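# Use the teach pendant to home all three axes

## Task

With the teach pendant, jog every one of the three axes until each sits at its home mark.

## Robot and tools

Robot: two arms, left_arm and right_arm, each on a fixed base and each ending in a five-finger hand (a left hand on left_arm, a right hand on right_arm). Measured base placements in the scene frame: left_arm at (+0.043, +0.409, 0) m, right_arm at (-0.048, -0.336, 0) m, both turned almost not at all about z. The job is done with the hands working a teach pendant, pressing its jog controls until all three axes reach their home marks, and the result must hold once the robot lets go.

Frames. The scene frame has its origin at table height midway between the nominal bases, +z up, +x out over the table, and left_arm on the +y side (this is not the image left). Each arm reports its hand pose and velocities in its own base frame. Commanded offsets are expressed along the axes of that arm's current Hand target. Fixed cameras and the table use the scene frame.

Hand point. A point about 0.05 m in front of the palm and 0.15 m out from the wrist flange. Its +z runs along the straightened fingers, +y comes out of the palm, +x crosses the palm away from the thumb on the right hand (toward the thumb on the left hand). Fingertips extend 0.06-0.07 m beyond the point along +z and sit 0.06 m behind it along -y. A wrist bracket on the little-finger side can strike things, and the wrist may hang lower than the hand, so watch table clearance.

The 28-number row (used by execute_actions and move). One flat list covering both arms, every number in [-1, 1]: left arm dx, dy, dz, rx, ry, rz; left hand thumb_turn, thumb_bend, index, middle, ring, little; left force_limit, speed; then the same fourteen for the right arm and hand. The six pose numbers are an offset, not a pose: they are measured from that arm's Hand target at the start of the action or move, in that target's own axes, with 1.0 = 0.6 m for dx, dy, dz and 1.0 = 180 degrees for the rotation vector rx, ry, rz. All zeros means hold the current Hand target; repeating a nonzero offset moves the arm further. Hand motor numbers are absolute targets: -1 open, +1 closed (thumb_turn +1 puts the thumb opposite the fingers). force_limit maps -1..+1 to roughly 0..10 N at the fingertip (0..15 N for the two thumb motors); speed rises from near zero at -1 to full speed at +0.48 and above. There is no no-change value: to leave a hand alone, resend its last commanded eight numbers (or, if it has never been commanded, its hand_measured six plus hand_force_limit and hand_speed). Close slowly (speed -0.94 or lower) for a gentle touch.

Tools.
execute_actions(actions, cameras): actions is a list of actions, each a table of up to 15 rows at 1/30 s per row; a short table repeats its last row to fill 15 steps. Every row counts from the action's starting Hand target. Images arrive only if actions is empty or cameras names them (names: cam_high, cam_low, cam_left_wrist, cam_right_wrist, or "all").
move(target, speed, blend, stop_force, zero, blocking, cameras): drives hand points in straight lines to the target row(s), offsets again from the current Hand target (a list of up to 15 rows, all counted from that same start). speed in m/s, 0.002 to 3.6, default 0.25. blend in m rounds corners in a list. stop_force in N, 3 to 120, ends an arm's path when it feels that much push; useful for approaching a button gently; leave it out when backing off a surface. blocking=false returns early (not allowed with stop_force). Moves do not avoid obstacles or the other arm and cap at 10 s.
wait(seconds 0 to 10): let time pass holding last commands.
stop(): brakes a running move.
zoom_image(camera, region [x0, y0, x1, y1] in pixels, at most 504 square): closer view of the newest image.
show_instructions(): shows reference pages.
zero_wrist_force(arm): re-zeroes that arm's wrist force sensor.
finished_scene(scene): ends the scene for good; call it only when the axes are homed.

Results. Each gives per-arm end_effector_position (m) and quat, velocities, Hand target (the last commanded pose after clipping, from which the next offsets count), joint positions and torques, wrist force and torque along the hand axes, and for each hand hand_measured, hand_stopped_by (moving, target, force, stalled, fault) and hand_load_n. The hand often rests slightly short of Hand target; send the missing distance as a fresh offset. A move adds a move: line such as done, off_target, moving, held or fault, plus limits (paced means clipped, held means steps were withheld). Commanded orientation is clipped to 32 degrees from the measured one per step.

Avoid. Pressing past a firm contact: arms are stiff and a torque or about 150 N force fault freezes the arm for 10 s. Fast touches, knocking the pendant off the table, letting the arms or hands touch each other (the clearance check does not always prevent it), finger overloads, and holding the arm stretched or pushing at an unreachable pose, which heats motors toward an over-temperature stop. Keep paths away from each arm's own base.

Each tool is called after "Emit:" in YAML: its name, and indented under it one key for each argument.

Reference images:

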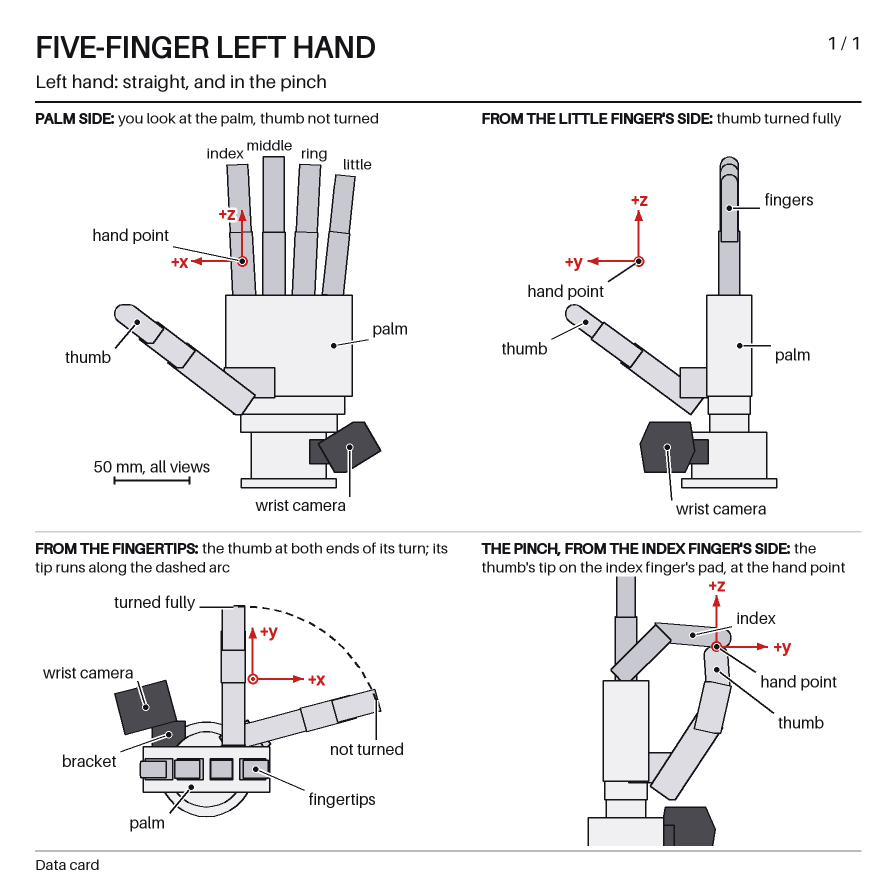

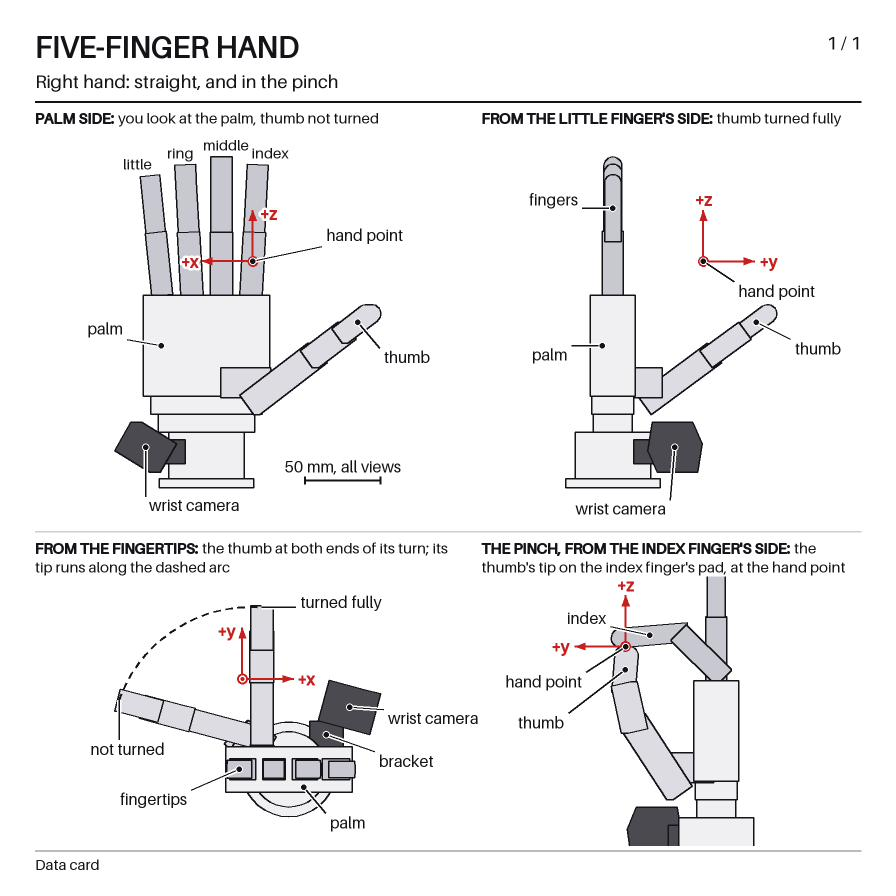

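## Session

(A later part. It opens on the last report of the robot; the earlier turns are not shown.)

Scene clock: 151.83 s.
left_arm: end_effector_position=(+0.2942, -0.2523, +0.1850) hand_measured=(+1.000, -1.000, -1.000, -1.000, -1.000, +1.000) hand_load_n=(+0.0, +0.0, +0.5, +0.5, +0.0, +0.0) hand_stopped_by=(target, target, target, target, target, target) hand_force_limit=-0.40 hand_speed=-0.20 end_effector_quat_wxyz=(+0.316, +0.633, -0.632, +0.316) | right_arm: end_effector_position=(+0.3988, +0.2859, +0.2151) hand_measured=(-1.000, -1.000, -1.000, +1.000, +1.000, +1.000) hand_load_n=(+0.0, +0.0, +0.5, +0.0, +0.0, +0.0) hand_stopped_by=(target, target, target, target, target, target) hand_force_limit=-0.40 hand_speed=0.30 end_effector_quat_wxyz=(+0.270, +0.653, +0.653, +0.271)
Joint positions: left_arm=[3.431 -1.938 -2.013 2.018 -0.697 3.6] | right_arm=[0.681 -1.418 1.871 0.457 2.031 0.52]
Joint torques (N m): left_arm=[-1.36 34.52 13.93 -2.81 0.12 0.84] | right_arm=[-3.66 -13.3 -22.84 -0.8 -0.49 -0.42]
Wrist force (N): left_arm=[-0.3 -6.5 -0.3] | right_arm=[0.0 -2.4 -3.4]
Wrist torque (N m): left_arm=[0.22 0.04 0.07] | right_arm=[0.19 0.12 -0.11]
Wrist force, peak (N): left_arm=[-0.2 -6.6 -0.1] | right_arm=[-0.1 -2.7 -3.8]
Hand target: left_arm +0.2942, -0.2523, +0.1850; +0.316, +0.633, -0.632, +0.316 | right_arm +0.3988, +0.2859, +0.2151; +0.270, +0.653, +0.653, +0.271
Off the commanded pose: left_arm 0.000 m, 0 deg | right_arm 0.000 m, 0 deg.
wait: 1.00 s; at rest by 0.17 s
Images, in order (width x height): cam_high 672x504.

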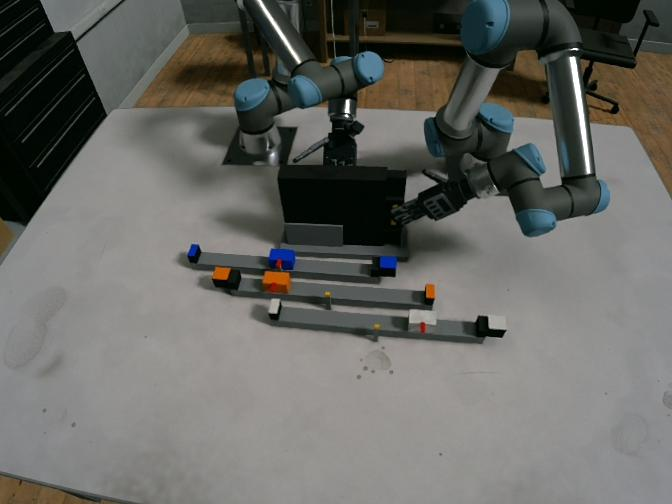

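Emit:
wait:
  seconds: 10

Emit:
wait:
  seconds: 8
  cameras: ["cam_high"]

Emit:
zoom_image:
  camera: "cam_high"
  region: [290, 265, 350, 305]

Scene clock: 162.60 s.
left_arm: end_effector_position=(+0.2942, -0.2523, +0.1850) hand_measured=(+1.000, -1.000, -1.000, -1.000, -1.000, +1.000) hand_load_n=(+0.0, +0.0, +0.5, +0.5, +0.0, +0.0) hand_stopped_by=(target, target, target, target, target, target) hand_force_limit=-0.40 hand_speed=-0.20 end_effector_quat_wxyz=(+0.316, +0.633, -0.632, +0.316) | right_arm: end_effector_position=(+0.3988, +0.2859, +0.2151) hand_measured=(-1.000, -1.000, -1.000, +1.000, +1.000, +1.000) hand_load_n=(+0.0, +0.0, +0.5, +0.0, +0.0, +0.0) hand_stopped_by=(target, target, target, target, target, target) hand_force_limit=-0.40 hand_speed=0.30 end_effector_quat_wxyz=(+0.270, +0.653, +0.653, +0.271)
Joint positions: left_arm=[3.431 -1.938 -2.013 2.018 -0.697 3.6] | right_arm=[0.681 -1.418 1.871 0.457 2.031 0.52]
Joint torques (N m): left_arm=[-0.86 34.83 13.07 -3.08 0.09 1.42] | right_arm=[3.71 -12.39 -12.99 -0.44 2.53 1.42]
Wrist force (N): left_arm=[-0.3 -6.3 -0.1] | right_arm=[0.0 -2.9 -3.2]
Wrist torque (N m): left_arm=[0.23 0.05 0.06] | right_arm=[0.12 0.10 -0.12]
Wrist force, peak (N): left_arm=[-0.1 -6.7 -0.2] | right_arm=[-0.5 -2.8 -3.9]
Hand target: left_arm +0.2942, -0.2523, +0.1850; +0.316, +0.633, -0.632, +0.316 | right_arm +0.3988, +0.2859, +0.2151; +0.270, +0.653, +0.653, +0.271
Off the commanded pose: left_arm 0.000 m, 0 deg | right_arm 0.000 m, 0 deg.
wait: 10.00 s; at rest from the start

Scene clock: 170.60 s.
left_arm: end_effector_position=(+0.2942, -0.2523, +0.1850) hand_measured=(+1.000, -1.000, -1.000, -1.000, -1.000, +1.000) hand_load_n=(+0.0, +0.0, +0.5, +0.5, +0.0, +0.0) hand_stopped_by=(target, target, target, target, target, target) hand_force_limit=-0.40 hand_speed=-0.20 end_effector_quat_wxyz=(+0.316, +0.633, -0.632, +0.316) | right_arm: end_effector_position=(+0.3988, +0.2859, +0.2151) hand_measured=(-1.000, -1.000, -1.000, +1.000, +1.000, +1.000) hand_load_n=(+0.0, +0.0, +0.5, +0.0, +0.0, +0.0) hand_stopped_by=(target, target, target, target, target, target) hand_force_limit=-0.40 hand_speed=0.30 end_effector_quat_wxyz=(+0.270, +0.653, +0.653, +0.271)
Joint positions: left_arm=[3.431 -1.938 -2.013 2.018 -0.697 3.6] | right_arm=[0.681 -1.418 1.871 0.457 2.031 0.52]
Joint torques (N m): left_arm=[-0.31 34.45 11.75 -3.39 0.01 1.99] | right_arm=[3.43 -13.4 -12.69 -0.47 2.39 1.34]
Wrist force (N): left_arm=[0.1 -6.4 -0.2] | right_arm=[-0.2 -2.5 -3.3]
Wrist torque (N m): left_arm=[0.21 0.00 0.09] | right_arm=[0.17 0.14 -0.12]
Wrist force, peak (N): left_arm=[0.2 -6.7 -0.1] | right_arm=[-0.2 -2.9 -3.9]
Hand target: left_arm +0.2942, -0.2523, +0.1850; +0.316, +0.633, -0.632, +0.316 | right_arm +0.3988, +0.2859, +0.2151; +0.270, +0.653, +0.653, +0.271
Off the commanded pose: left_arm 0.000 m, 0 deg | right_arm 0.000 m, 0 deg.
wait: 8.00 s; at rest by 0.17 s
Images, in order (width x height): cam_high 672x504.

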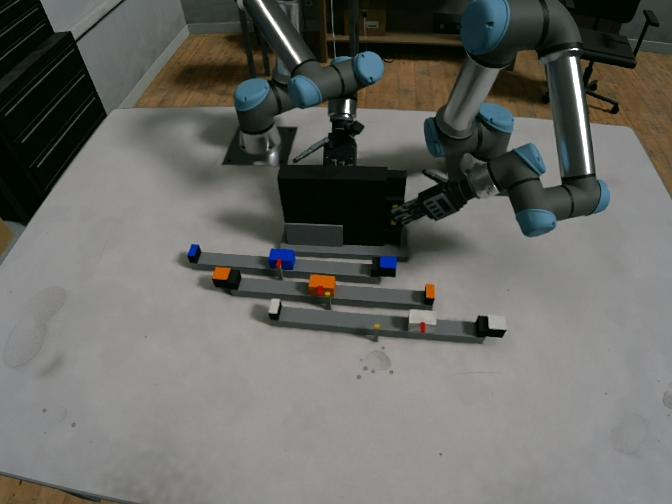

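Scaled by 8.400.

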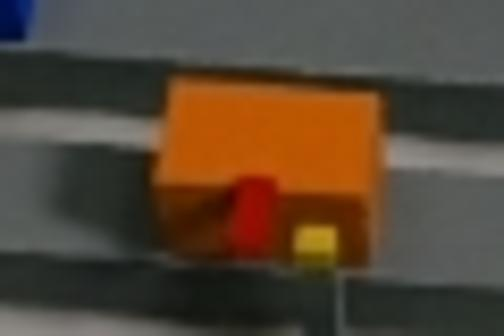

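Emit:
wait:
  seconds: 1.7
  cameras: ["cam_high"]

Emit:
move:
  target: [0,0,0,0,0,0,1,-1,-1,-1,-1,1,-0.4,-0.2,0,-0.0021,-0.0021,0,0,0,-1,-1,-1,1,1,1,-0.4,0.3]
  speed: 0.1
  cameras: ["cam_high", "cam_low"]

Emit:
zoom_image:
  camera: "cam_high"
  region: [300, 270, 350, 310]

Emit:
zoom_image:
  camera: "cam_low"
  region: [185, 240, 245, 290]

Scene clock: 172.73 s.
left_arm: end_effector_position=(+0.2942, -0.2523, +0.1850) hand_measured=(+1.000, -1.000, -1.000, -1.000, -1.000, +1.000) hand_load_n=(+0.0, +0.0, +0.5, +0.0, +0.0, +0.0) hand_stopped_by=(target, target, target, target, target, target) hand_force_limit=-0.40 hand_speed=-0.20 end_effector_quat_wxyz=(+0.316, +0.633, -0.632, +0.316) | right_arm: end_effector_position=(+0.3988, +0.2859, +0.2151) hand_measured=(-1.000, -1.000, -1.000, +1.000, +1.000, +1.000) hand_load_n=(+0.0, +0.0, +0.0, +0.0, +0.0, +0.0) hand_stopped_by=(target, target, target, target, target, target) hand_force_limit=-0.40 hand_speed=0.30 end_effector_quat_wxyz=(+0.270, +0.653, +0.653, +0.271)
Joint positions: left_arm=[3.431 -1.938 -2.013 2.018 -0.697 3.6] | right_arm=[0.681 -1.418 1.871 0.457 2.031 0.52]
Joint torques (N m): left_arm=[-0.73 34.59 11.08 -3.44 0 1.98] | right_arm=[2.55 -13.49 -14.27 -0.53 2.37 1.4]
Wrist force (N): left_arm=[0.1 -6.2 -0.4] | right_arm=[-0.2 -2.8 -3.5]
Wrist torque (N m): left_arm=[0.25 0.00 0.07] | right_arm=[0.13 0.14 -0.14]
Wrist force, peak (N): left_arm=[0.1 -6.7 -0.4] | right_arm=[-0.2 -2.8 -3.9]
Hand target: left_arm +0.2942, -0.2523, +0.1850; +0.316, +0.633, -0.632, +0.316 | right_arm +0.3988, +0.2859, +0.2151; +0.270, +0.653, +0.653, +0.271
Off the commanded pose: left_arm 0.000 m, 0 deg | right_arm 0.000 m, 0 deg.
wait: 1.70 s; at rest from the start
Images, in order (width x height): cam_high 672x504.

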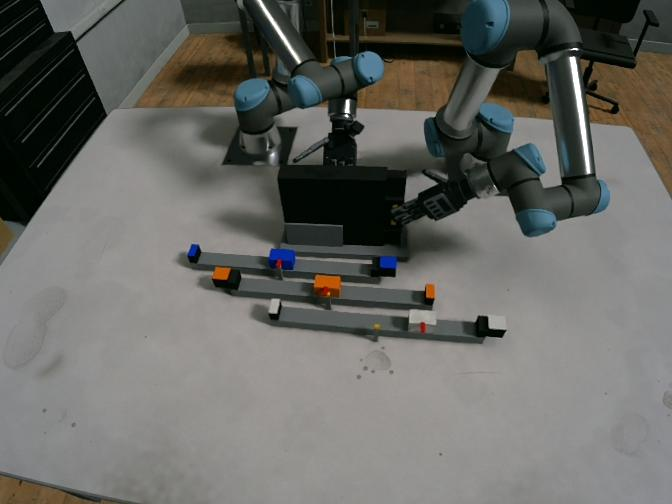

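Scene clock: 173.43 s.
left_arm: end_effector_position=(+0.2942, -0.2523, +0.1850) hand_measured=(+1.000, -1.000, -1.000, -1.000, -1.000, +1.000) hand_load_n=(+0.0, +0.0, +0.5, +0.5, +0.0, +0.0) hand_stopped_by=(target, target, target, target, target, target) hand_force_limit=-0.40 hand_speed=-0.20 end_effector_quat_wxyz=(+0.316, +0.633, -0.632, +0.316) | right_arm: end_effector_position=(+0.3970, +0.2859, +0.2150) hand_measured=(-1.000, -1.000, -1.000, +1.000, +1.000, +1.000) hand_load_n=(+0.0, +0.0, +0.0, +0.0, +0.0, +0.0) hand_stopped_by=(target, target, target, target, target, target) hand_force_limit=-0.40 hand_speed=0.30 end_effector_quat_wxyz=(+0.270, +0.653, +0.653, +0.271)
Joint positions: left_arm=[3.431 -1.938 -2.013 2.018 -0.697 3.6] | right_arm=[0.684 -1.42 1.874 0.457 2.033 0.523]
Joint torques (N m): left_arm=[-0.4 34.31 11.53 -3.41 -0.12 1.94] | right_arm=[3.39 -34.52 -11.88 2.31 2.44 1.14]
Wrist force (N): left_arm=[0.1 -6.3 -0.4] | right_arm=[-0.2 -0.4 -0.2]
Wrist torque (N m): left_arm=[0.23 -0.01 0.08] | right_arm=[-0.17 0.14 -0.27]
Wrist force, peak (N): left_arm=[0.0 -6.6 -0.2] | right_arm=[-0.1 -2.9 -3.6]
Hand target: left_arm +0.2942, -0.2523, +0.1850; +0.316, +0.633, -0.632, +0.316 | right_arm +0.3970, +0.2859, +0.2151; +0.270, +0.653, +0.653, +0.271
Off the commanded pose: left_arm 0.000 m, 0 deg | right_arm 0.000 m, 0 deg.
move: done
Images, in order (width x height): cam_high 672x504, cam_low 672x504.

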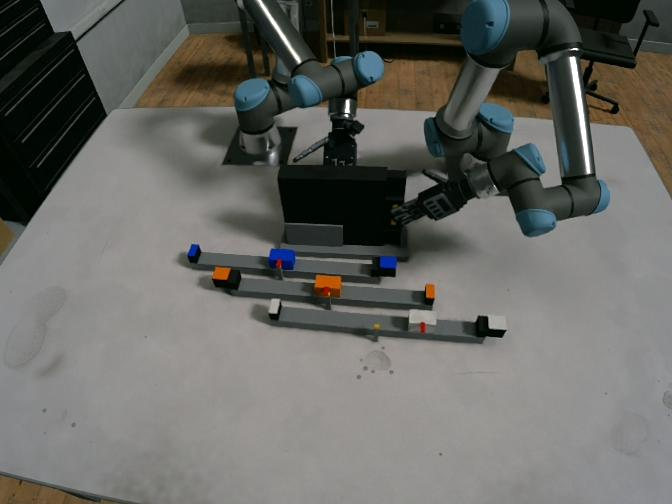

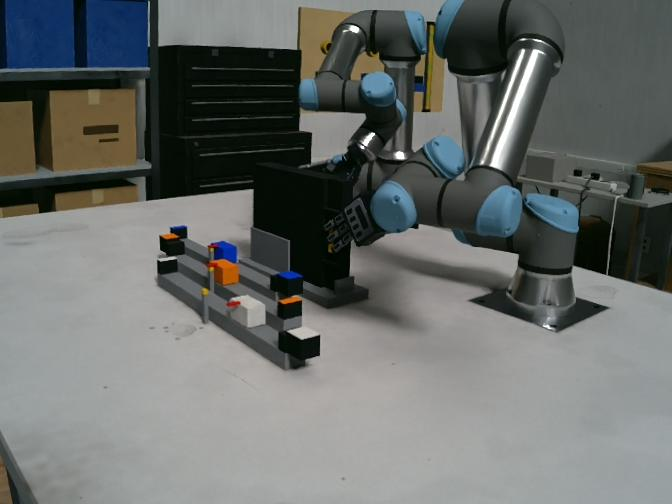

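Scaled by 10.080.

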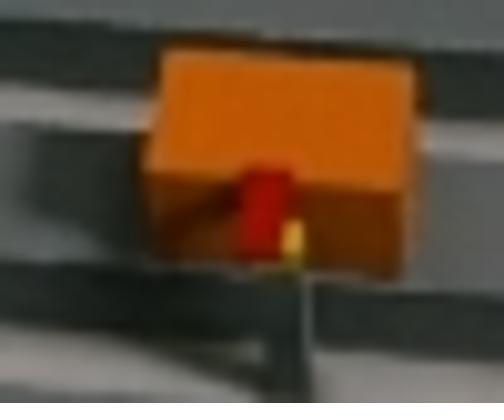

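Scaled by 8.400.

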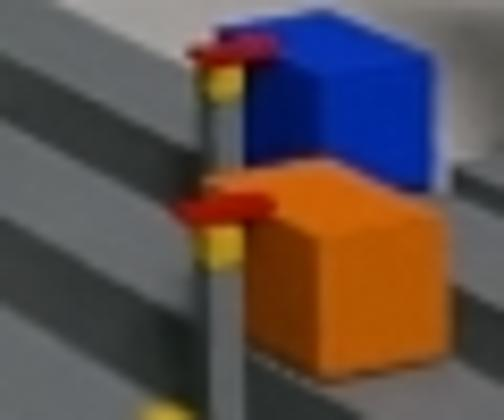

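Emit:
execute_actions:
  actions:
    - [[0,0,0,0,0,0,1,-1,-1,-1,-1,1,-0.4,-0.2,0,0.0022,0.0022,0,0,0,-1,-1,-1,1,1,1,-0.4,0.3]]
    - [[0,0,0,0,0,0,1,-1,-1,-1,-1,1,-0.4,-0.2,0,0,0,0,0,0,-1,-1,-1,1,1,1,-0.4,0.3],[0,0,0,0,0,0,1,-1,-1,-1,-1,1,-0.4,-0.2,0,-0.0022,-0.0022,0,0,0,-1,-1,-1,1,1,1,-0.4,0.3]]
  cameras: ["cam_high", "cam_low"]

Emit:
zoom_image:
  camera: "cam_high"
  region: [300, 270, 350, 310]

Emit:
zoom_image:
  camera: "cam_low"
  region: [185, 240, 245, 290]

Scene clock: 176.07 s.
left_arm: end_effector_position=(+0.2942, -0.2523, +0.1850) hand_measured=(+1.000, -1.000, -1.000, -1.000, -1.000, +1.000) hand_load_n=(+0.0, +0.0, +0.5, +0.5, +0.0, +0.0) hand_stopped_by=(target, target, target, target, target, target) hand_force_limit=-0.40 hand_speed=-0.20 end_effector_quat_wxyz=(+0.316, +0.633, -0.632, +0.316) | right_arm: end_effector_position=(+0.3970, +0.2859, +0.2151) hand_measured=(-1.000, -1.000, -1.000, +1.000, +1.000, +1.000) hand_load_n=(+0.0, +0.0, +0.0, +0.0, +0.0, +0.0) hand_stopped_by=(target, target, target, target, target, target) hand_force_limit=-0.40 hand_speed=0.30 end_effector_quat_wxyz=(+0.270, +0.653, +0.653, +0.271)
Joint positions: left_arm=[3.431 -1.938 -2.013 2.018 -0.697 3.6] | right_arm=[0.684 -1.42 1.874 0.457 2.033 0.523]
Joint torques (N m): left_arm=[-0.46 34.78 11.07 -3.33 0.12 2.14] | right_arm=[-5.33 -23.88 -24.78 2.16 -2.07 -1.58]
Wrist force (N): left_arm=[0.1 -6.3 -0.5] | right_arm=[-0.3 -0.1 -0.1]
Wrist torque (N m): left_arm=[0.23 0.02 0.07] | right_arm=[-0.13 0.15 -0.21]
Wrist force, peak (N): left_arm=[0.0 -6.6 -0.5] | right_arm=[0.0 -5.3 -10.0]
Hand target: left_arm +0.2942, -0.2523, +0.1850; +0.316, +0.633, -0.632, +0.316 | right_arm +0.3970, +0.2859, +0.2151; +0.270, +0.653, +0.653, +0.271
Off the commanded pose: left_arm 0.000 m, 0 deg | right_arm 0.000 m, 0 deg.
Step readings (end_effector_position of left_arm | right_arm):
0: (+0.2942, -0.2523, +0.1850) | (+0.3970, +0.2859, +0.2151)
1: (+0.2942, -0.2523, +0.1850) | (+0.3970, +0.2859, +0.2151)
2: (+0.2942, -0.2523, +0.1850) | (+0.3974, +0.2859, +0.2152)
4: (+0.2942, -0.2523, +0.1850) | (+0.3986, +0.2859, +0.2152)
8: (+0.2942, -0.2523, +0.1850) | (+0.3990, +0.2860, +0.2151)
15: (+0.2942, -0.2523, +0.1850) | (+0.3989, +0.2859, +0.2151)
16: (+0.2942, -0.2523, +0.1850) | (+0.3989, +0.2859, +0.2151)
17: (+0.2942, -0.2523, +0.1850) | (+0.3988, +0.2859, +0.2151)
19: (+0.2942, -0.2523, +0.1850) | (+0.3977, +0.2860, +0.2150)
23: (+0.2942, -0.2523, +0.1850) | (+0.3968, +0.2859, +0.2150)
30: (+0.2942, -0.2523, +0.1850) | (+0.3969, +0.2859, +0.2150)
Images, in order (width x height): cam_high 672x504, cam_low 672x504.

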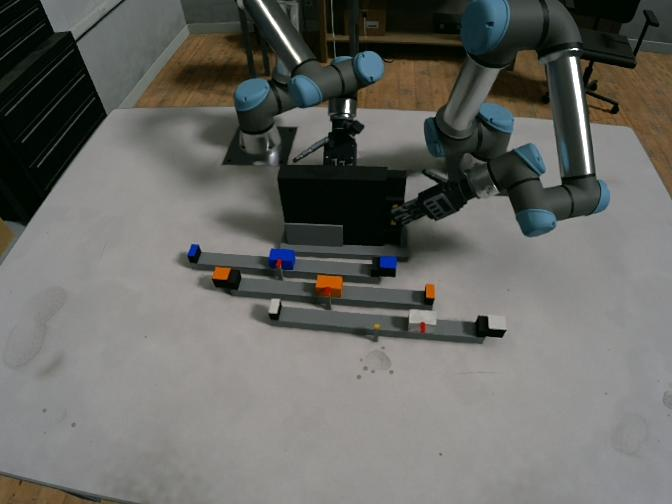

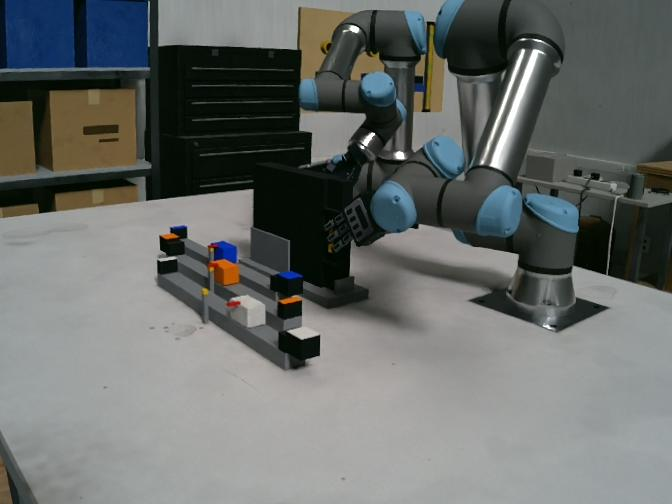

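Scaled by 10.080.

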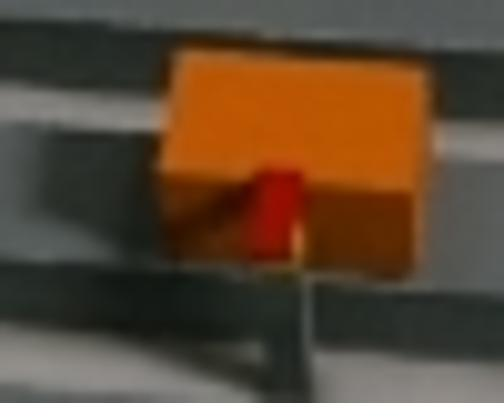

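Scaled by 8.400.

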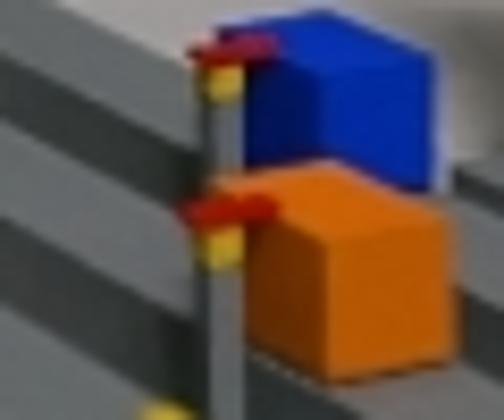

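Emit:
execute_actions:
  actions:
    - [[0,0,0,0,0,0,1,-1,-1,-1,-1,1,-0.4,-0.2,0,0.0021,0.0021,0,0,0,-1,-1,-1,1,1,1,-0.4,0.3],[0,0,0,0,0,0,1,-1,-1,-1,-1,1,-0.4,-0.2,0,0.0021,0.0021,0,0,0,-1,-1,-1,1,1,1,-0.4,0.3],[0,0,0,0,0,0,1,-1,-1,-1,-1,1,-0.4,-0.2,0,0.0021,0.0021,0,0,0,-1,-1,-1,1,1,1,-0.4,0.3],[0,0,0,0,0,0,1,-1,-1,-1,-1,1,-0.4,-0.2,0,0.0021,0.0021,0,0,0,-1,-1,-1,1,1,1,-0.4,0.3],[0,0,0,0,0,0,1,-1,-1,-1,-1,1,-0.4,-0.2,0,0.0021,0.0021,0,0,0,-1,-1,-1,1,1,1,-0.4,0.3],[0,0,0,0,0,0,1,-1,-1,-1,-1,1,-0.4,-0.2,0,0.0021,0.0021,0,0,0,-1,-1,-1,1,1,1,-0.4,0.3],[0,0,0,0,0,0,1,-1,-1,-1,-1,1,-0.4,-0.2,0,0.0021,0.0021,0,0,0,-1,-1,-1,1,1,1,-0.4,0.3],[0,0,0,0,0,0,1,-1,-1,-1,-1,1,-0.4,-0.2,0,0.0021,0.0021,0,0,0,-1,-1,-1,1,1,1,-0.4,0.3],[0,0,0,0,0,0,1,-1,-1,-1,-1,1,-0.4,-0.2,0,0.0021,0.0021,0,0,0,-1,-1,-1,1,1,1,-0.4,0.3],[0,0,0,0,0,0,1,-1,-1,-1,-1,1,-0.4,-0.2,0,0.0021,0.0021,0,0,0,-1,-1,-1,1,1,1,-0.4,0.3],[0,0,0,0,0,0,1,-1,-1,-1,-1,1,-0.4,-0.2,0,0.0021,0.0021,0,0,0,-1,-1,-1,1,1,1,-0.4,0.3],[0,0,0,0,0,0,1,-1,-1,-1,-1,1,-0.4,-0.2,0,0.0021,0.0021,0,0,0,-1,-1,-1,1,1,1,-0.4,0.3],[0,0,0,0,0,0,1,-1,-1,-1,-1,1,-0.4,-0.2,0,0,0,0,0,0,-1,-1,-1,1,1,1,-0.4,0.3]]
  cameras: ["cam_high", "cam_low"]

Emit:
zoom_image:
  camera: "cam_high"
  region: [300, 270, 350, 310]

Emit:
zoom_image:
  camera: "cam_low"
  region: [185, 240, 245, 290]

Scene clock: 178.47 s.
left_arm: end_effector_position=(+0.2942, -0.2523, +0.1850) hand_measured=(+1.000, -1.000, -1.000, -1.000, -1.000, +1.000) hand_load_n=(+0.0, +0.0, +0.5, +0.5, +0.0, +0.0) hand_stopped_by=(target, target, target, target, target, target) hand_force_limit=-0.40 hand_speed=-0.20 end_effector_quat_wxyz=(+0.316, +0.633, -0.632, +0.316) | right_arm: end_effector_position=(+0.3969, +0.2859, +0.2150) hand_measured=(-1.000, -1.000, -1.000, +1.000, +1.000, +1.000) hand_load_n=(+0.0, +0.0, +0.0, +0.0, +0.0, +0.0) hand_stopped_by=(target, target, target, target, target, target) hand_force_limit=-0.40 hand_speed=0.30 end_effector_quat_wxyz=(+0.270, +0.653, +0.653, +0.271)
Joint positions: left_arm=[3.431 -1.938 -2.013 2.018 -0.697 3.6] | right_arm=[0.684 -1.42 1.874 0.457 2.034 0.523]
Joint torques (N m): left_arm=[-0.47 33.68 11.28 -3.53 -0.02 2.32] | right_arm=[-5.38 -23.79 -22.7 2.41 -0.15 -1.53]
Wrist force (N): left_arm=[0.0 -6.3 -0.3] | right_arm=[-0.1 -0.1 0.1]
Wrist torque (N m): left_arm=[0.24 0.00 0.08] | right_arm=[-0.14 0.11 -0.25]
Wrist force, peak (N): left_arm=[0.1 -6.6 -0.3] | right_arm=[0.7 -4.5 -7.3]
Hand target: left_arm +0.2942, -0.2523, +0.1850; +0.316, +0.633, -0.632, +0.316 | right_arm +0.3970, +0.2859, +0.2151; +0.270, +0.653, +0.653, +0.271
Off the commanded pose: left_arm 0.000 m, 0 deg | right_arm 0.000 m, 0 deg.
Step readings (end_effector_position of left_arm | right_arm):
0: (+0.2942, -0.2523, +0.1850) | (+0.3970, +0.2859, +0.2151)
1: (+0.2942, -0.2523, +0.1850) | (+0.3970, +0.2859, +0.2151)
2: (+0.2942, -0.2523, +0.1850) | (+0.3973, +0.2859, +0.2150)
4: (+0.2942, -0.2523, +0.1850) | (+0.3986, +0.2859, +0.2150)
8: (+0.2942, -0.2523, +0.1850) | (+0.3989, +0.2860, +0.2150)
15: (+0.2942, -0.2523, +0.1850) | (+0.3977, +0.2860, +0.2150)
Images, in order (width x height): cam_high 672x504, cam_low 672x504.

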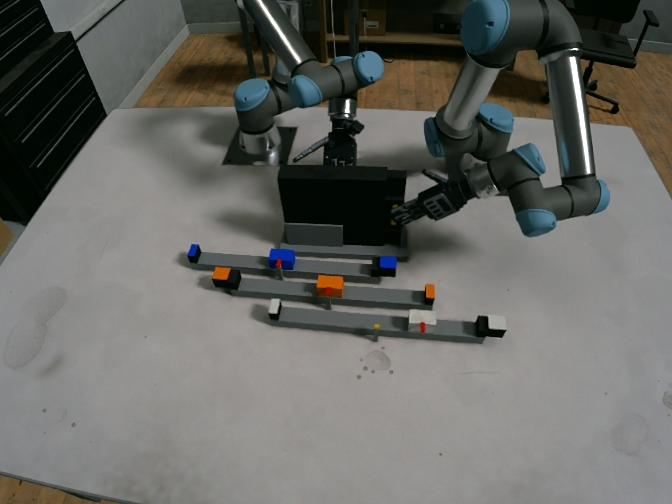

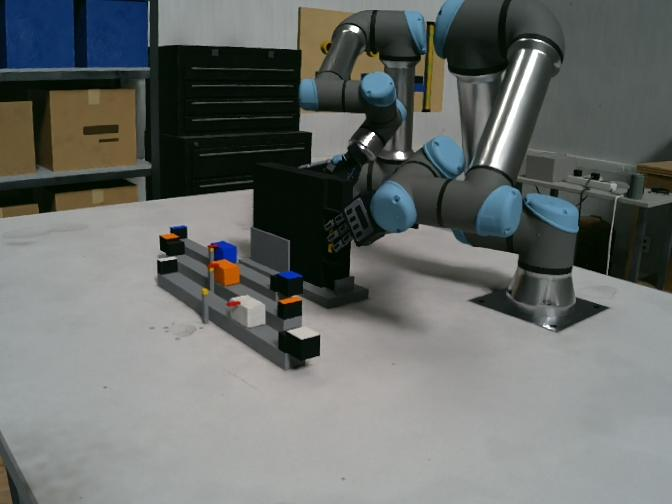

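Scaled by 10.080.

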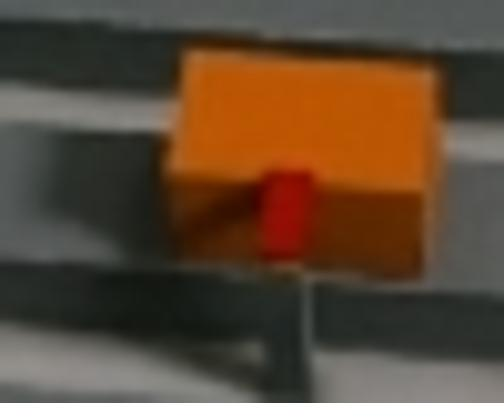

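Scaled by 8.400.

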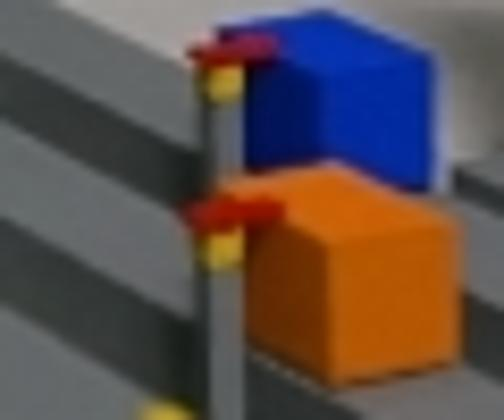

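Emit:
move:
  target:
    - [0,0,0,0,0,0,1,-1,-1,-1,-1,1,-0.4,-0.2,0,-0.0177,-0.0177,0,0,0,-1,-1,-1,1,1,1,-0.4,0.3]
    - [0,0,0,0,0,0,1,-1,-1,-1,-1,1,-0.4,-0.2,-0.0847,-0.0711,0.0357,0,0,0,-1,-1,-1,1,1,1,-0.4,0.3]
    - [0,0,0,0,0,0,1,-1,-1,-1,-1,1,-0.4,-0.2,-0.0847,-0.054,0.0528,0,0,0,-1,-1,-1,1,1,1,-0.4,0.3]
  speed: [0.1, 0.1, 0.04]
  blend: 0.003

Emit:
move:
  target: [0,0,0,0,0,0,1,-1,-1,-1,-1,1,-0.4,-0.2,0,0.0094,0.0094,0,0,0,-1,-1,-1,1,1,1,-0.4,0.3]
  speed: 0.004
  stop_force: 3

Emit:
move:
  target: [0,0,0,0,0,0,1,-1,-1,-1,-1,1,-0.4,-0.2,0,-0.0177,-0.0177,0,0,0,-1,-1,-1,1,1,1,-0.4,0.3]
  speed: 0.1
  cameras: ["cam_right_wrist"]

Scene clock: 182.23 s.
left_arm: end_effector_position=(+0.2942, -0.2523, +0.1850) hand_measured=(+1.000, -1.000, -1.000, -1.000, -1.000, +1.000) hand_load_n=(-0.5, +0.0, +0.5, +0.5, +0.0, +0.0) hand_stopped_by=(target, target, target, target, target, target) hand_force_limit=-0.40 hand_speed=-0.20 end_effector_quat_wxyz=(+0.316, +0.633, -0.632, +0.316) | right_arm: end_effector_position=(+0.3966, +0.2352, +0.1697) hand_measured=(-1.000, -1.000, -1.000, +1.000, +1.000, +1.000) hand_load_n=(+0.0, +0.0, +0.0, +0.0, +0.0, +0.5) hand_stopped_by=(target, target, target, target, target, target) hand_force_limit=-0.40 hand_speed=0.30 end_effector_quat_wxyz=(+0.270, +0.653, +0.654, +0.271) end_effector_velocity=(-0.003, +0.000, +0.000) end_effector_angular_velocity=(+0.002, +0.000, -0.002)
Joint positions: left_arm=[3.431 -1.938 -2.013 2.018 -0.697 3.6] | right_arm=[0.553 -1.478 2.064 0.28 1.95 0.411]
Joint velocities: left_arm=[within noise] | right_arm=[0.005 -0.002 0.004 0 0.003 0.007]
Joint torques (N m): left_arm=[-0.69 34.27 10.61 -3.49 -0.08 2.47] | right_arm=[5.36 -31.43 -7.37 1.31 2.6 1.94]
Wrist force (N): left_arm=[0.2 -6.3 -0.4] | right_arm=[0.0 -0.1 -0.3]
Wrist torque (N m): left_arm=[0.22 0.00 0.08] | right_arm=[-0.11 0.10 -0.17]
Wrist force, peak (N): left_arm=[0.1 -6.7 -0.1] | right_arm=[0.7 -0.7 -1.4]
Hand target: left_arm +0.2942, -0.2523, +0.1850; +0.316, +0.633, -0.632, +0.316 | right_arm +0.3965, +0.2351, +0.1697; +0.270, +0.653, +0.653, +0.271
Off the commanded pose: left_arm 0.000 m, 0 deg | right_arm 0.000 m, 0 deg.
move: done

Scene clock: 184.17 s.
left_arm: end_effector_position=(+0.2942, -0.2523, +0.1850) hand_measured=(+1.000, -1.000, -1.000, -1.000, -1.000, +1.000) hand_load_n=(+0.0, +0.0, +0.5, +0.5, +0.0, +0.0) hand_stopped_by=(target, target, target, target, target, target) hand_force_limit=-0.40 hand_speed=-0.20 end_effector_quat_wxyz=(+0.316, +0.633, -0.632, +0.316) | right_arm: end_effector_position=(+0.4000, +0.2351, +0.1697) hand_measured=(-1.000, -1.000, -1.000, +1.000, +1.000, +1.000) hand_load_n=(+0.0, +0.0, +0.0, +0.0, +0.0, +0.0) hand_stopped_by=(target, target, target, target, target, target) hand_force_limit=-0.40 hand_speed=0.30 end_effector_quat_wxyz=(+0.270, +0.653, +0.653, +0.271)
Joint positions: left_arm=[3.431 -1.938 -2.013 2.018 -0.697 3.6] | right_arm=[0.546 -1.474 2.059 0.279 1.947 0.406]
Joint torques (N m): left_arm=[-0.6 35.05 10.79 -3.57 -0.06 2.5] | right_arm=[6.09 -32.07 -8.5 1.13 2.59 1.95]
Wrist force (N): left_arm=[0.3 -6.2 -0.5] | right_arm=[0.2 -2.1 -3.1]
Wrist torque (N m): left_arm=[0.24 -0.01 0.08] | right_arm=[0.13 0.13 -0.13]
Wrist force, peak (N): left_arm=[0.1 -6.6 -0.4] | right_arm=[0.3 -3.2 -4.8]
Hand target: left_arm +0.2942, -0.2523, +0.1850; +0.316, +0.633, -0.632, +0.316 | right_arm +0.4000, +0.2351, +0.1697; +0.270, +0.653, +0.653, +0.271 (not the last commanded pose)
Off the commanded pose: left_arm 0.000 m, 0 deg | right_arm 0.004 m, 0 deg.
move: contact (right_arm)

Scene clock: 184.87 s.
left_arm: end_effector_position=(+0.2942, -0.2523, +0.1850) hand_measured=(+1.000, -1.000, -1.000, -1.000, -1.000, +1.000) hand_load_n=(+0.0, +0.0, +0.5, +0.5, +0.0, +0.0) hand_stopped_by=(target, target, target, target, target, target) hand_force_limit=-0.40 hand_speed=-0.20 end_effector_quat_wxyz=(+0.316, +0.633, -0.632, +0.316) | right_arm: end_effector_position=(+0.3849, +0.2350, +0.1698) hand_measured=(-1.000, -1.000, -1.000, +1.000, +1.000, +1.000) hand_load_n=(+0.0, +0.0, +0.0, +0.0, +0.0, +0.0) hand_stopped_by=(target, target, target, target, target, target) hand_force_limit=-0.40 hand_speed=0.30 end_effector_quat_wxyz=(+0.270, +0.653, +0.653, +0.271)
Joint positions: left_arm=[3.431 -1.938 -2.013 2.018 -0.697 3.6] | right_arm=[0.574 -1.492 2.081 0.284 1.965 0.429]
Joint torques (N m): left_arm=[-0.95 34.59 10.23 -3.5 -0.07 2.35] | right_arm=[-6.08 -9.5 -24.45 1.18 -1.43 -1.98]
Wrist force (N): left_arm=[-0.1 -6.5 -0.3] | right_arm=[0.0 -0.1 0.0]
Wrist torque (N m): left_arm=[0.20 0.02 0.08] | right_arm=[-0.12 0.10 -0.24]
Wrist force, peak (N): left_arm=[-0.2 -6.5 -0.3] | right_arm=[0.1 -2.2 -2.9]
Hand target: left_arm +0.2942, -0.2523, +0.1850; +0.316, +0.633, -0.632, +0.316 | right_arm +0.3850, +0.2351, +0.1697; +0.270, +0.653, +0.653, +0.271
Off the commanded pose: left_arm 0.000 m, 0 deg | right_arm 0.000 m, 0 deg.
move: done
Images, in order (width x height): cam_right_wrist 672x504.

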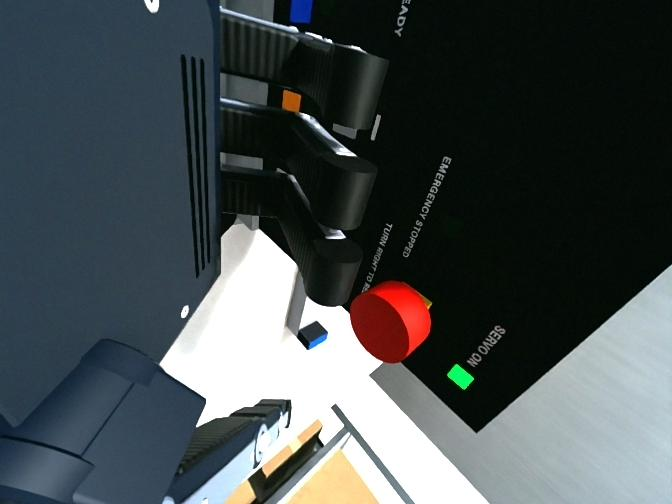

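Emit:
move:
  target:
    - [0,0,0,0,0,0,1,-1,-1,-1,-1,1,-0.4,-0.2,0.0847,0.0535,-0.0535,0,0,0,-1,-1,-1,1,1,1,-0.4,0.3]
    - [0,0,0,0,0,0,1,-1,-1,-1,-1,1,-0.4,-0.2,0.0847,0.0676,-0.0394,0,0,0,-1,-1,-1,1,1,1,-0.4,0.3]
    - [0,0,0,0,0,0,1,-1,-1,-1,-1,1,-0.4,-0.2,0.0847,0.0698,-0.0372,0,0,0,-1,-1,-1,1,1,1,-0.4,0.3]
  speed: [0.1, 0.05, 0.01]

Emit:
wait:
  seconds: 1.5
  cameras: ["cam_high"]

Emit:
zoom_image:
  camera: "cam_high"
  region: [360, 300, 440, 350]

Scene clock: 187.47 s.
left_arm: end_effector_position=(+0.2942, -0.2523, +0.1850) hand_measured=(+1.000, -1.000, -1.000, -1.000, -1.000, +1.000) hand_load_n=(+0.0, +0.0, +0.5, +0.5, +0.0, +0.0) hand_stopped_by=(target, target, target, target, target, target) hand_force_limit=-0.40 hand_speed=-0.20 end_effector_quat_wxyz=(+0.316, +0.633, -0.632, +0.316) | right_arm: end_effector_position=(+0.3989, +0.2859, +0.2151) hand_measured=(-1.000, -1.000, -1.000, +1.000, +1.000, +1.000) hand_load_n=(+0.0, +0.5, +0.5, +0.0, +0.0, +0.0) hand_stopped_by=(target, target, target, target, target, target) hand_force_limit=-0.40 hand_speed=0.30 end_effector_quat_wxyz=(+0.270, +0.653, +0.653, +0.271)
Joint positions: left_arm=[3.431 -1.938 -2.013 2.018 -0.697 3.6] | right_arm=[0.68 -1.418 1.871 0.457 2.031 0.519]
Joint torques (N m): left_arm=[-0.75 34.1 10.35 -3.6 0.03 2.4] | right_arm=[2.95 -18.18 -19.58 -0.45 -0.16 -0.76]
Wrist force (N): left_arm=[0.1 -6.2 -0.2] | right_arm=[0.8 -4.6 -6.3]
Wrist torque (N m): left_arm=[0.23 0.00 0.08] | right_arm=[0.36 0.15 -0.08]
Wrist force, peak (N): left_arm=[-0.1 -6.6 -0.4] | right_arm=[0.8 -4.6 -6.3]
Hand target: left_arm +0.2942, -0.2523, +0.1850; +0.316, +0.633, -0.632, +0.316 | right_arm +0.3988, +0.2859, +0.2151; +0.270, +0.653, +0.653, +0.271
Off the commanded pose: left_arm 0.000 m, 0 deg | right_arm 0.000 m, 0 deg.
move: done

Scene clock: 188.97 s.
left_arm: end_effector_position=(+0.2942, -0.2523, +0.1850) hand_measured=(+1.000, -1.000, -1.000, -1.000, -1.000, +1.000) hand_load_n=(-0.5, +0.0, +0.0, +0.5, +0.0, +0.0) hand_stopped_by=(target, target, target, target, target, target) hand_force_limit=-0.40 hand_speed=-0.20 end_effector_quat_wxyz=(+0.316, +0.633, -0.632, +0.316) | right_arm: end_effector_position=(+0.3988, +0.2859, +0.2151) hand_measured=(-1.000, -1.000, -1.000, +1.000, +1.000, +1.000) hand_load_n=(+0.0, -0.5, +0.5, +0.0, +0.0, +0.0) hand_stopped_by=(target, target, target, target, target, target) hand_force_limit=-0.40 hand_speed=0.30 end_effector_quat_wxyz=(+0.270, +0.653, +0.653, +0.271)
Joint positions: left_arm=[3.431 -1.938 -2.013 2.018 -0.697 3.6] | right_arm=[0.68 -1.418 1.871 0.457 2.031 0.52]
Joint torques (N m): left_arm=[-1.09 34.96 10.79 -3.59 -0.21 2.42] | right_arm=[6.17 -35.06 -11.24 -0.82 2.89 1.79]
Wrist force (N): left_arm=[-0.1 -6.6 -0.5] | right_arm=[0.2 -4.2 -5.5]
Wrist torque (N m): left_arm=[0.20 0.02 0.08] | right_arm=[0.31 0.18 -0.13]
Wrist force, peak (N): left_arm=[0.2 -6.7 -0.2] | right_arm=[0.5 -4.5 -6.5]
Hand target: left_arm +0.2942, -0.2523, +0.1850; +0.316, +0.633, -0.632, +0.316 | right_arm +0.3988, +0.2859, +0.2151; +0.270, +0.653, +0.653, +0.271
Off the commanded pose: left_arm 0.000 m, 0 deg | right_arm 0.000 m, 0 deg.
wait: 1.50 s; at rest by 0.17 s
Images, in order (width x height): cam_high 672x504.

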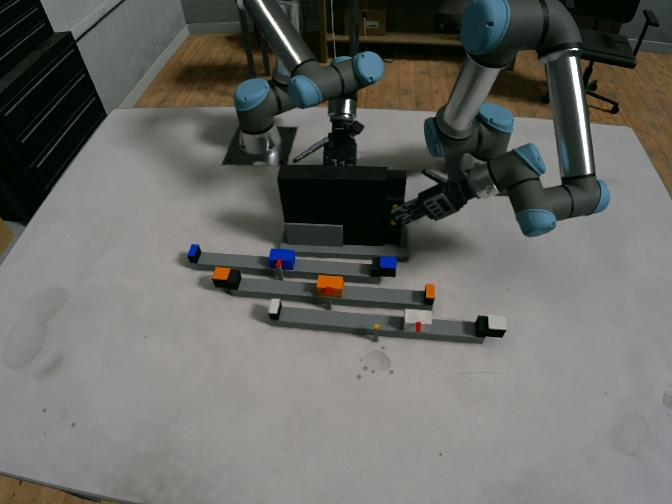

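Scaled by 6.300.

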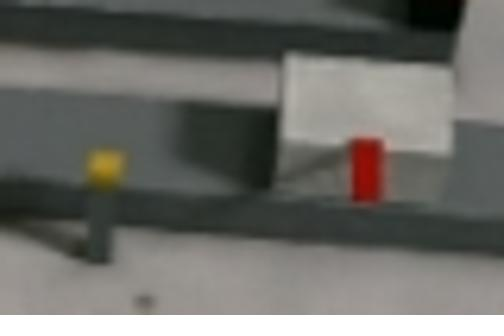

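Emit:
wait:
  seconds: 10

Emit:
wait:
  seconds: 2
  cameras: ["cam_high"]

Emit:
zoom_image:
  camera: "cam_high"
  region: [360, 300, 410, 350]

Scene clock: 199.50 s.
left_arm: end_effector_position=(+0.2942, -0.2523, +0.1850) hand_measured=(+1.000, -1.000, -1.000, -1.000, -1.000, +1.000) hand_load_n=(-0.5, +0.0, +0.5, +0.5, +0.0, +0.0) hand_stopped_by=(target, target, target, target, target, target) hand_force_limit=-0.40 hand_speed=-0.20 end_effector_quat_wxyz=(+0.316, +0.633, -0.632, +0.316) | right_arm: end_effector_position=(+0.3988, +0.2859, +0.2151) hand_measured=(-1.000, -1.000, -1.000, +1.000, +1.000, +1.000) hand_load_n=(+0.0, +0.0, +0.5, +0.0, +0.0, +0.0) hand_stopped_by=(target, target, target, target, target, target) hand_force_limit=-0.40 hand_speed=0.30 end_effector_quat_wxyz=(+0.270, +0.653, +0.653, +0.271)
Joint positions: left_arm=[3.431 -1.938 -2.013 2.018 -0.697 3.6] | right_arm=[0.68 -1.418 1.871 0.457 2.031 0.52]
Joint torques (N m): left_arm=[-0.52 34.03 9.96 -3.96 -0.22 2.09] | right_arm=[5.63 -34.54 -12.59 -0.58 2.92 1.51]
Wrist force (N): left_arm=[0.0 -6.6 -0.4] | right_arm=[0.3 -4.4 -5.1]
Wrist torque (N m): left_arm=[0.21 -0.02 0.09] | right_arm=[0.29 0.17 -0.12]
Wrist force, peak (N): left_arm=[0.2 -6.8 -0.1] | right_arm=[0.4 -4.5 -5.7]
Hand target: left_arm +0.2942, -0.2523, +0.1850; +0.316, +0.633, -0.632, +0.316 | right_arm +0.3988, +0.2859, +0.2151; +0.270, +0.653, +0.653, +0.271
Off the commanded pose: left_arm 0.000 m, 0 deg | right_arm 0.000 m, 0 deg.
wait: 10.00 s; at rest from the start

Scene clock: 201.50 s.
left_arm: end_effector_position=(+0.2942, -0.2523, +0.1850) hand_measured=(+1.000, -1.000, -1.000, -1.000, -1.000, +1.000) hand_load_n=(+0.0, +0.0, +0.5, +0.0, +0.0, +0.0) hand_stopped_by=(target, target, target, target, target, target) hand_force_limit=-0.40 hand_speed=-0.20 end_effector_quat_wxyz=(+0.316, +0.633, -0.632, +0.316) | right_arm: end_effector_position=(+0.3988, +0.2859, +0.2151) hand_measured=(-1.000, -1.000, -1.000, +1.000, +1.000, +1.000) hand_load_n=(+0.0, +0.0, +0.5, +0.0, +0.0, +0.0) hand_stopped_by=(target, target, target, target, target, target) hand_force_limit=-0.40 hand_speed=0.30 end_effector_quat_wxyz=(+0.270, +0.653, +0.653, +0.271)
Joint positions: left_arm=[3.431 -1.938 -2.013 2.018 -0.697 3.6] | right_arm=[0.68 -1.418 1.871 0.457 2.031 0.52]
Joint torques (N m): left_arm=[-1.64 34.04 8.37 -3.91 -0.18 2.13] | right_arm=[5.14 -34.97 -12.38 -0.74 3.03 1.62]
Wrist force (N): left_arm=[0.0 -6.5 -0.4] | right_arm=[0.4 -3.9 -5.5]
Wrist torque (N m): left_arm=[0.20 0.02 0.07] | right_arm=[0.37 0.15 -0.10]
Wrist force, peak (N): left_arm=[-0.2 -6.7 -0.3] | right_arm=[0.1 -4.4 -5.9]
Hand target: left_arm +0.2942, -0.2523, +0.1850; +0.316, +0.633, -0.632, +0.316 | right_arm +0.3988, +0.2859, +0.2151; +0.270, +0.653, +0.653, +0.271
Off the commanded pose: left_arm 0.000 m, 0 deg | right_arm 0.000 m, 0 deg.
wait: 2.00 s; at rest by 0.17 s
Images, in order (width x height): cam_high 672x504.

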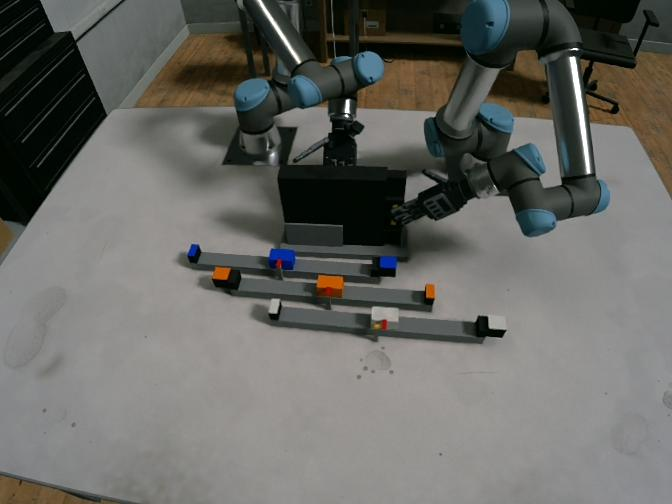

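Scaled by 10.080.

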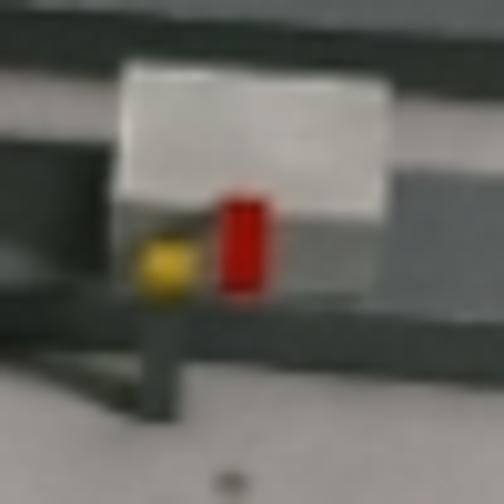

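Emit:
wait:
  seconds: 1.3

Emit:
move:
  target: [0,0,0,0,0,0,1,-1,-1,-1,-1,1,-0.4,-0.2,0,-0.0021,-0.0021,0,0,0,-1,-1,-1,1,1,1,-0.4,0.3]
  speed: 0.1
  cameras: ["cam_high", "cam_low"]

Emit:
zoom_image:
  camera: "cam_high"
  region: [360, 300, 410, 350]

Emit:
zoom_image:
  camera: "cam_low"
  region: [180, 270, 240, 320]

Scene clock: 203.40 s.
left_arm: end_effector_position=(+0.2942, -0.2523, +0.1850) hand_measured=(+1.000, -1.000, -1.000, -1.000, -1.000, +1.000) hand_load_n=(+0.0, +0.0, +0.0, +0.0, +0.0, +0.0) hand_stopped_by=(target, target, target, target, target, target) hand_force_limit=-0.40 hand_speed=-0.20 end_effector_quat_wxyz=(+0.316, +0.633, -0.632, +0.316) | right_arm: end_effector_position=(+0.3988, +0.2859, +0.2151) hand_measured=(-1.000, -1.000, -1.000, +1.000, +1.000, +1.000) hand_load_n=(+0.0, +0.0, +0.5, +0.0, +0.0, +0.0) hand_stopped_by=(target, target, target, target, target, target) hand_force_limit=-0.40 hand_speed=0.30 end_effector_quat_wxyz=(+0.270, +0.653, +0.653, +0.271)
Joint positions: left_arm=[3.431 -1.938 -2.013 2.018 -0.697 3.6] | right_arm=[0.68 -1.418 1.871 0.457 2.031 0.52]
Joint torques (N m): left_arm=[-1.28 34.6 9.35 -3.85 -0.26 1.98] | right_arm=[5.38 -35.14 -13.68 -0.78 2.88 1.71]
Wrist force (N): left_arm=[0.0 -6.4 -0.2] | right_arm=[0.3 -4.1 -5.4]
Wrist torque (N m): left_arm=[0.21 0.02 0.07] | right_arm=[0.33 0.16 -0.11]
Wrist force, peak (N): left_arm=[0.1 -6.6 -0.3] | right_arm=[0.5 -4.5 -5.6]
Hand target: left_arm +0.2942, -0.2523, +0.1850; +0.316, +0.633, -0.632, +0.316 | right_arm +0.3988, +0.2859, +0.2151; +0.270, +0.653, +0.653, +0.271
Off the commanded pose: left_arm 0.000 m, 0 deg | right_arm 0.000 m, 0 deg.
wait: 1.30 s; at rest from the start

Scene clock: 204.10 s.
left_arm: end_effector_position=(+0.2942, -0.2523, +0.1850) hand_measured=(+1.000, -1.000, -1.000, -1.000, -1.000, +1.000) hand_load_n=(+0.0, +0.0, +0.5, +0.5, +0.0, +0.0) hand_stopped_by=(target, target, target, target, target, target) hand_force_limit=-0.40 hand_speed=-0.20 end_effector_quat_wxyz=(+0.316, +0.633, -0.632, +0.316) | right_arm: end_effector_position=(+0.3970, +0.2859, +0.2151) hand_measured=(-1.000, -1.000, -1.000, +1.000, +1.000, +1.000) hand_load_n=(+0.0, +0.0, +0.0, +0.0, +0.0, +0.0) hand_stopped_by=(target, target, target, target, target, target) hand_force_limit=-0.40 hand_speed=0.30 end_effector_quat_wxyz=(+0.270, +0.653, +0.653, +0.271)
Joint positions: left_arm=[3.431 -1.938 -2.013 2.018 -0.697 3.6] | right_arm=[0.684 -1.42 1.874 0.458 2.033 0.523]
Joint torques (N m): left_arm=[-1.84 33.99 9.09 -3.89 -0.32 2.07] | right_arm=[3.99 -33.98 -11.25 2.27 2.12 1.48]
Wrist force (N): left_arm=[0.0 -6.3 -0.3] | right_arm=[-0.3 -0.2 -0.3]
Wrist torque (N m): left_arm=[0.24 0.00 0.08] | right_arm=[-0.13 0.15 -0.26]
Wrist force, peak (N): left_arm=[0.1 -6.6 -0.3] | right_arm=[0.2 -4.5 -5.6]
Hand target: left_arm +0.2942, -0.2523, +0.1850; +0.316, +0.633, -0.632, +0.316 | right_arm +0.3971, +0.2859, +0.2151; +0.270, +0.653, +0.653, +0.271
Off the commanded pose: left_arm 0.000 m, 0 deg | right_arm 0.000 m, 0 deg.
move: done
Images, in order (width x height): cam_high 672x504, cam_low 672x504.

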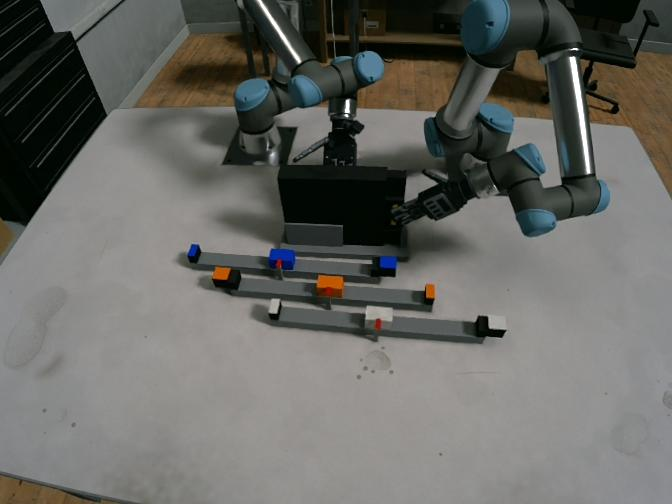

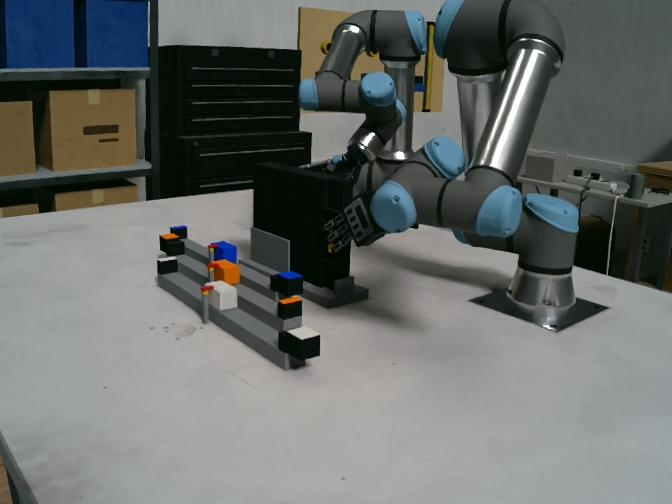

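Scaled by 10.080.

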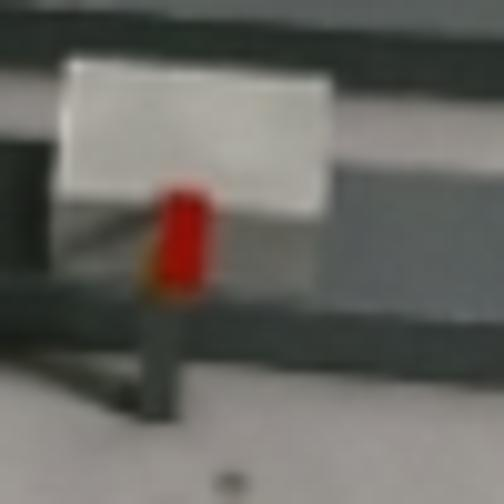

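Scaled by 8.400.

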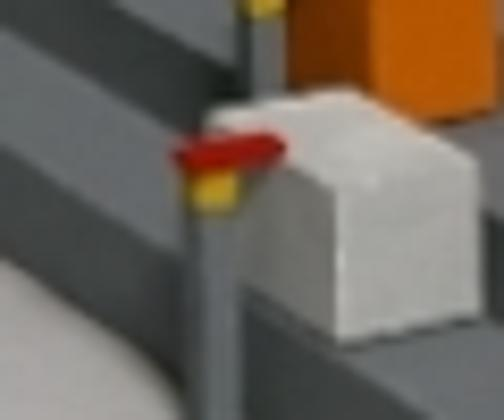

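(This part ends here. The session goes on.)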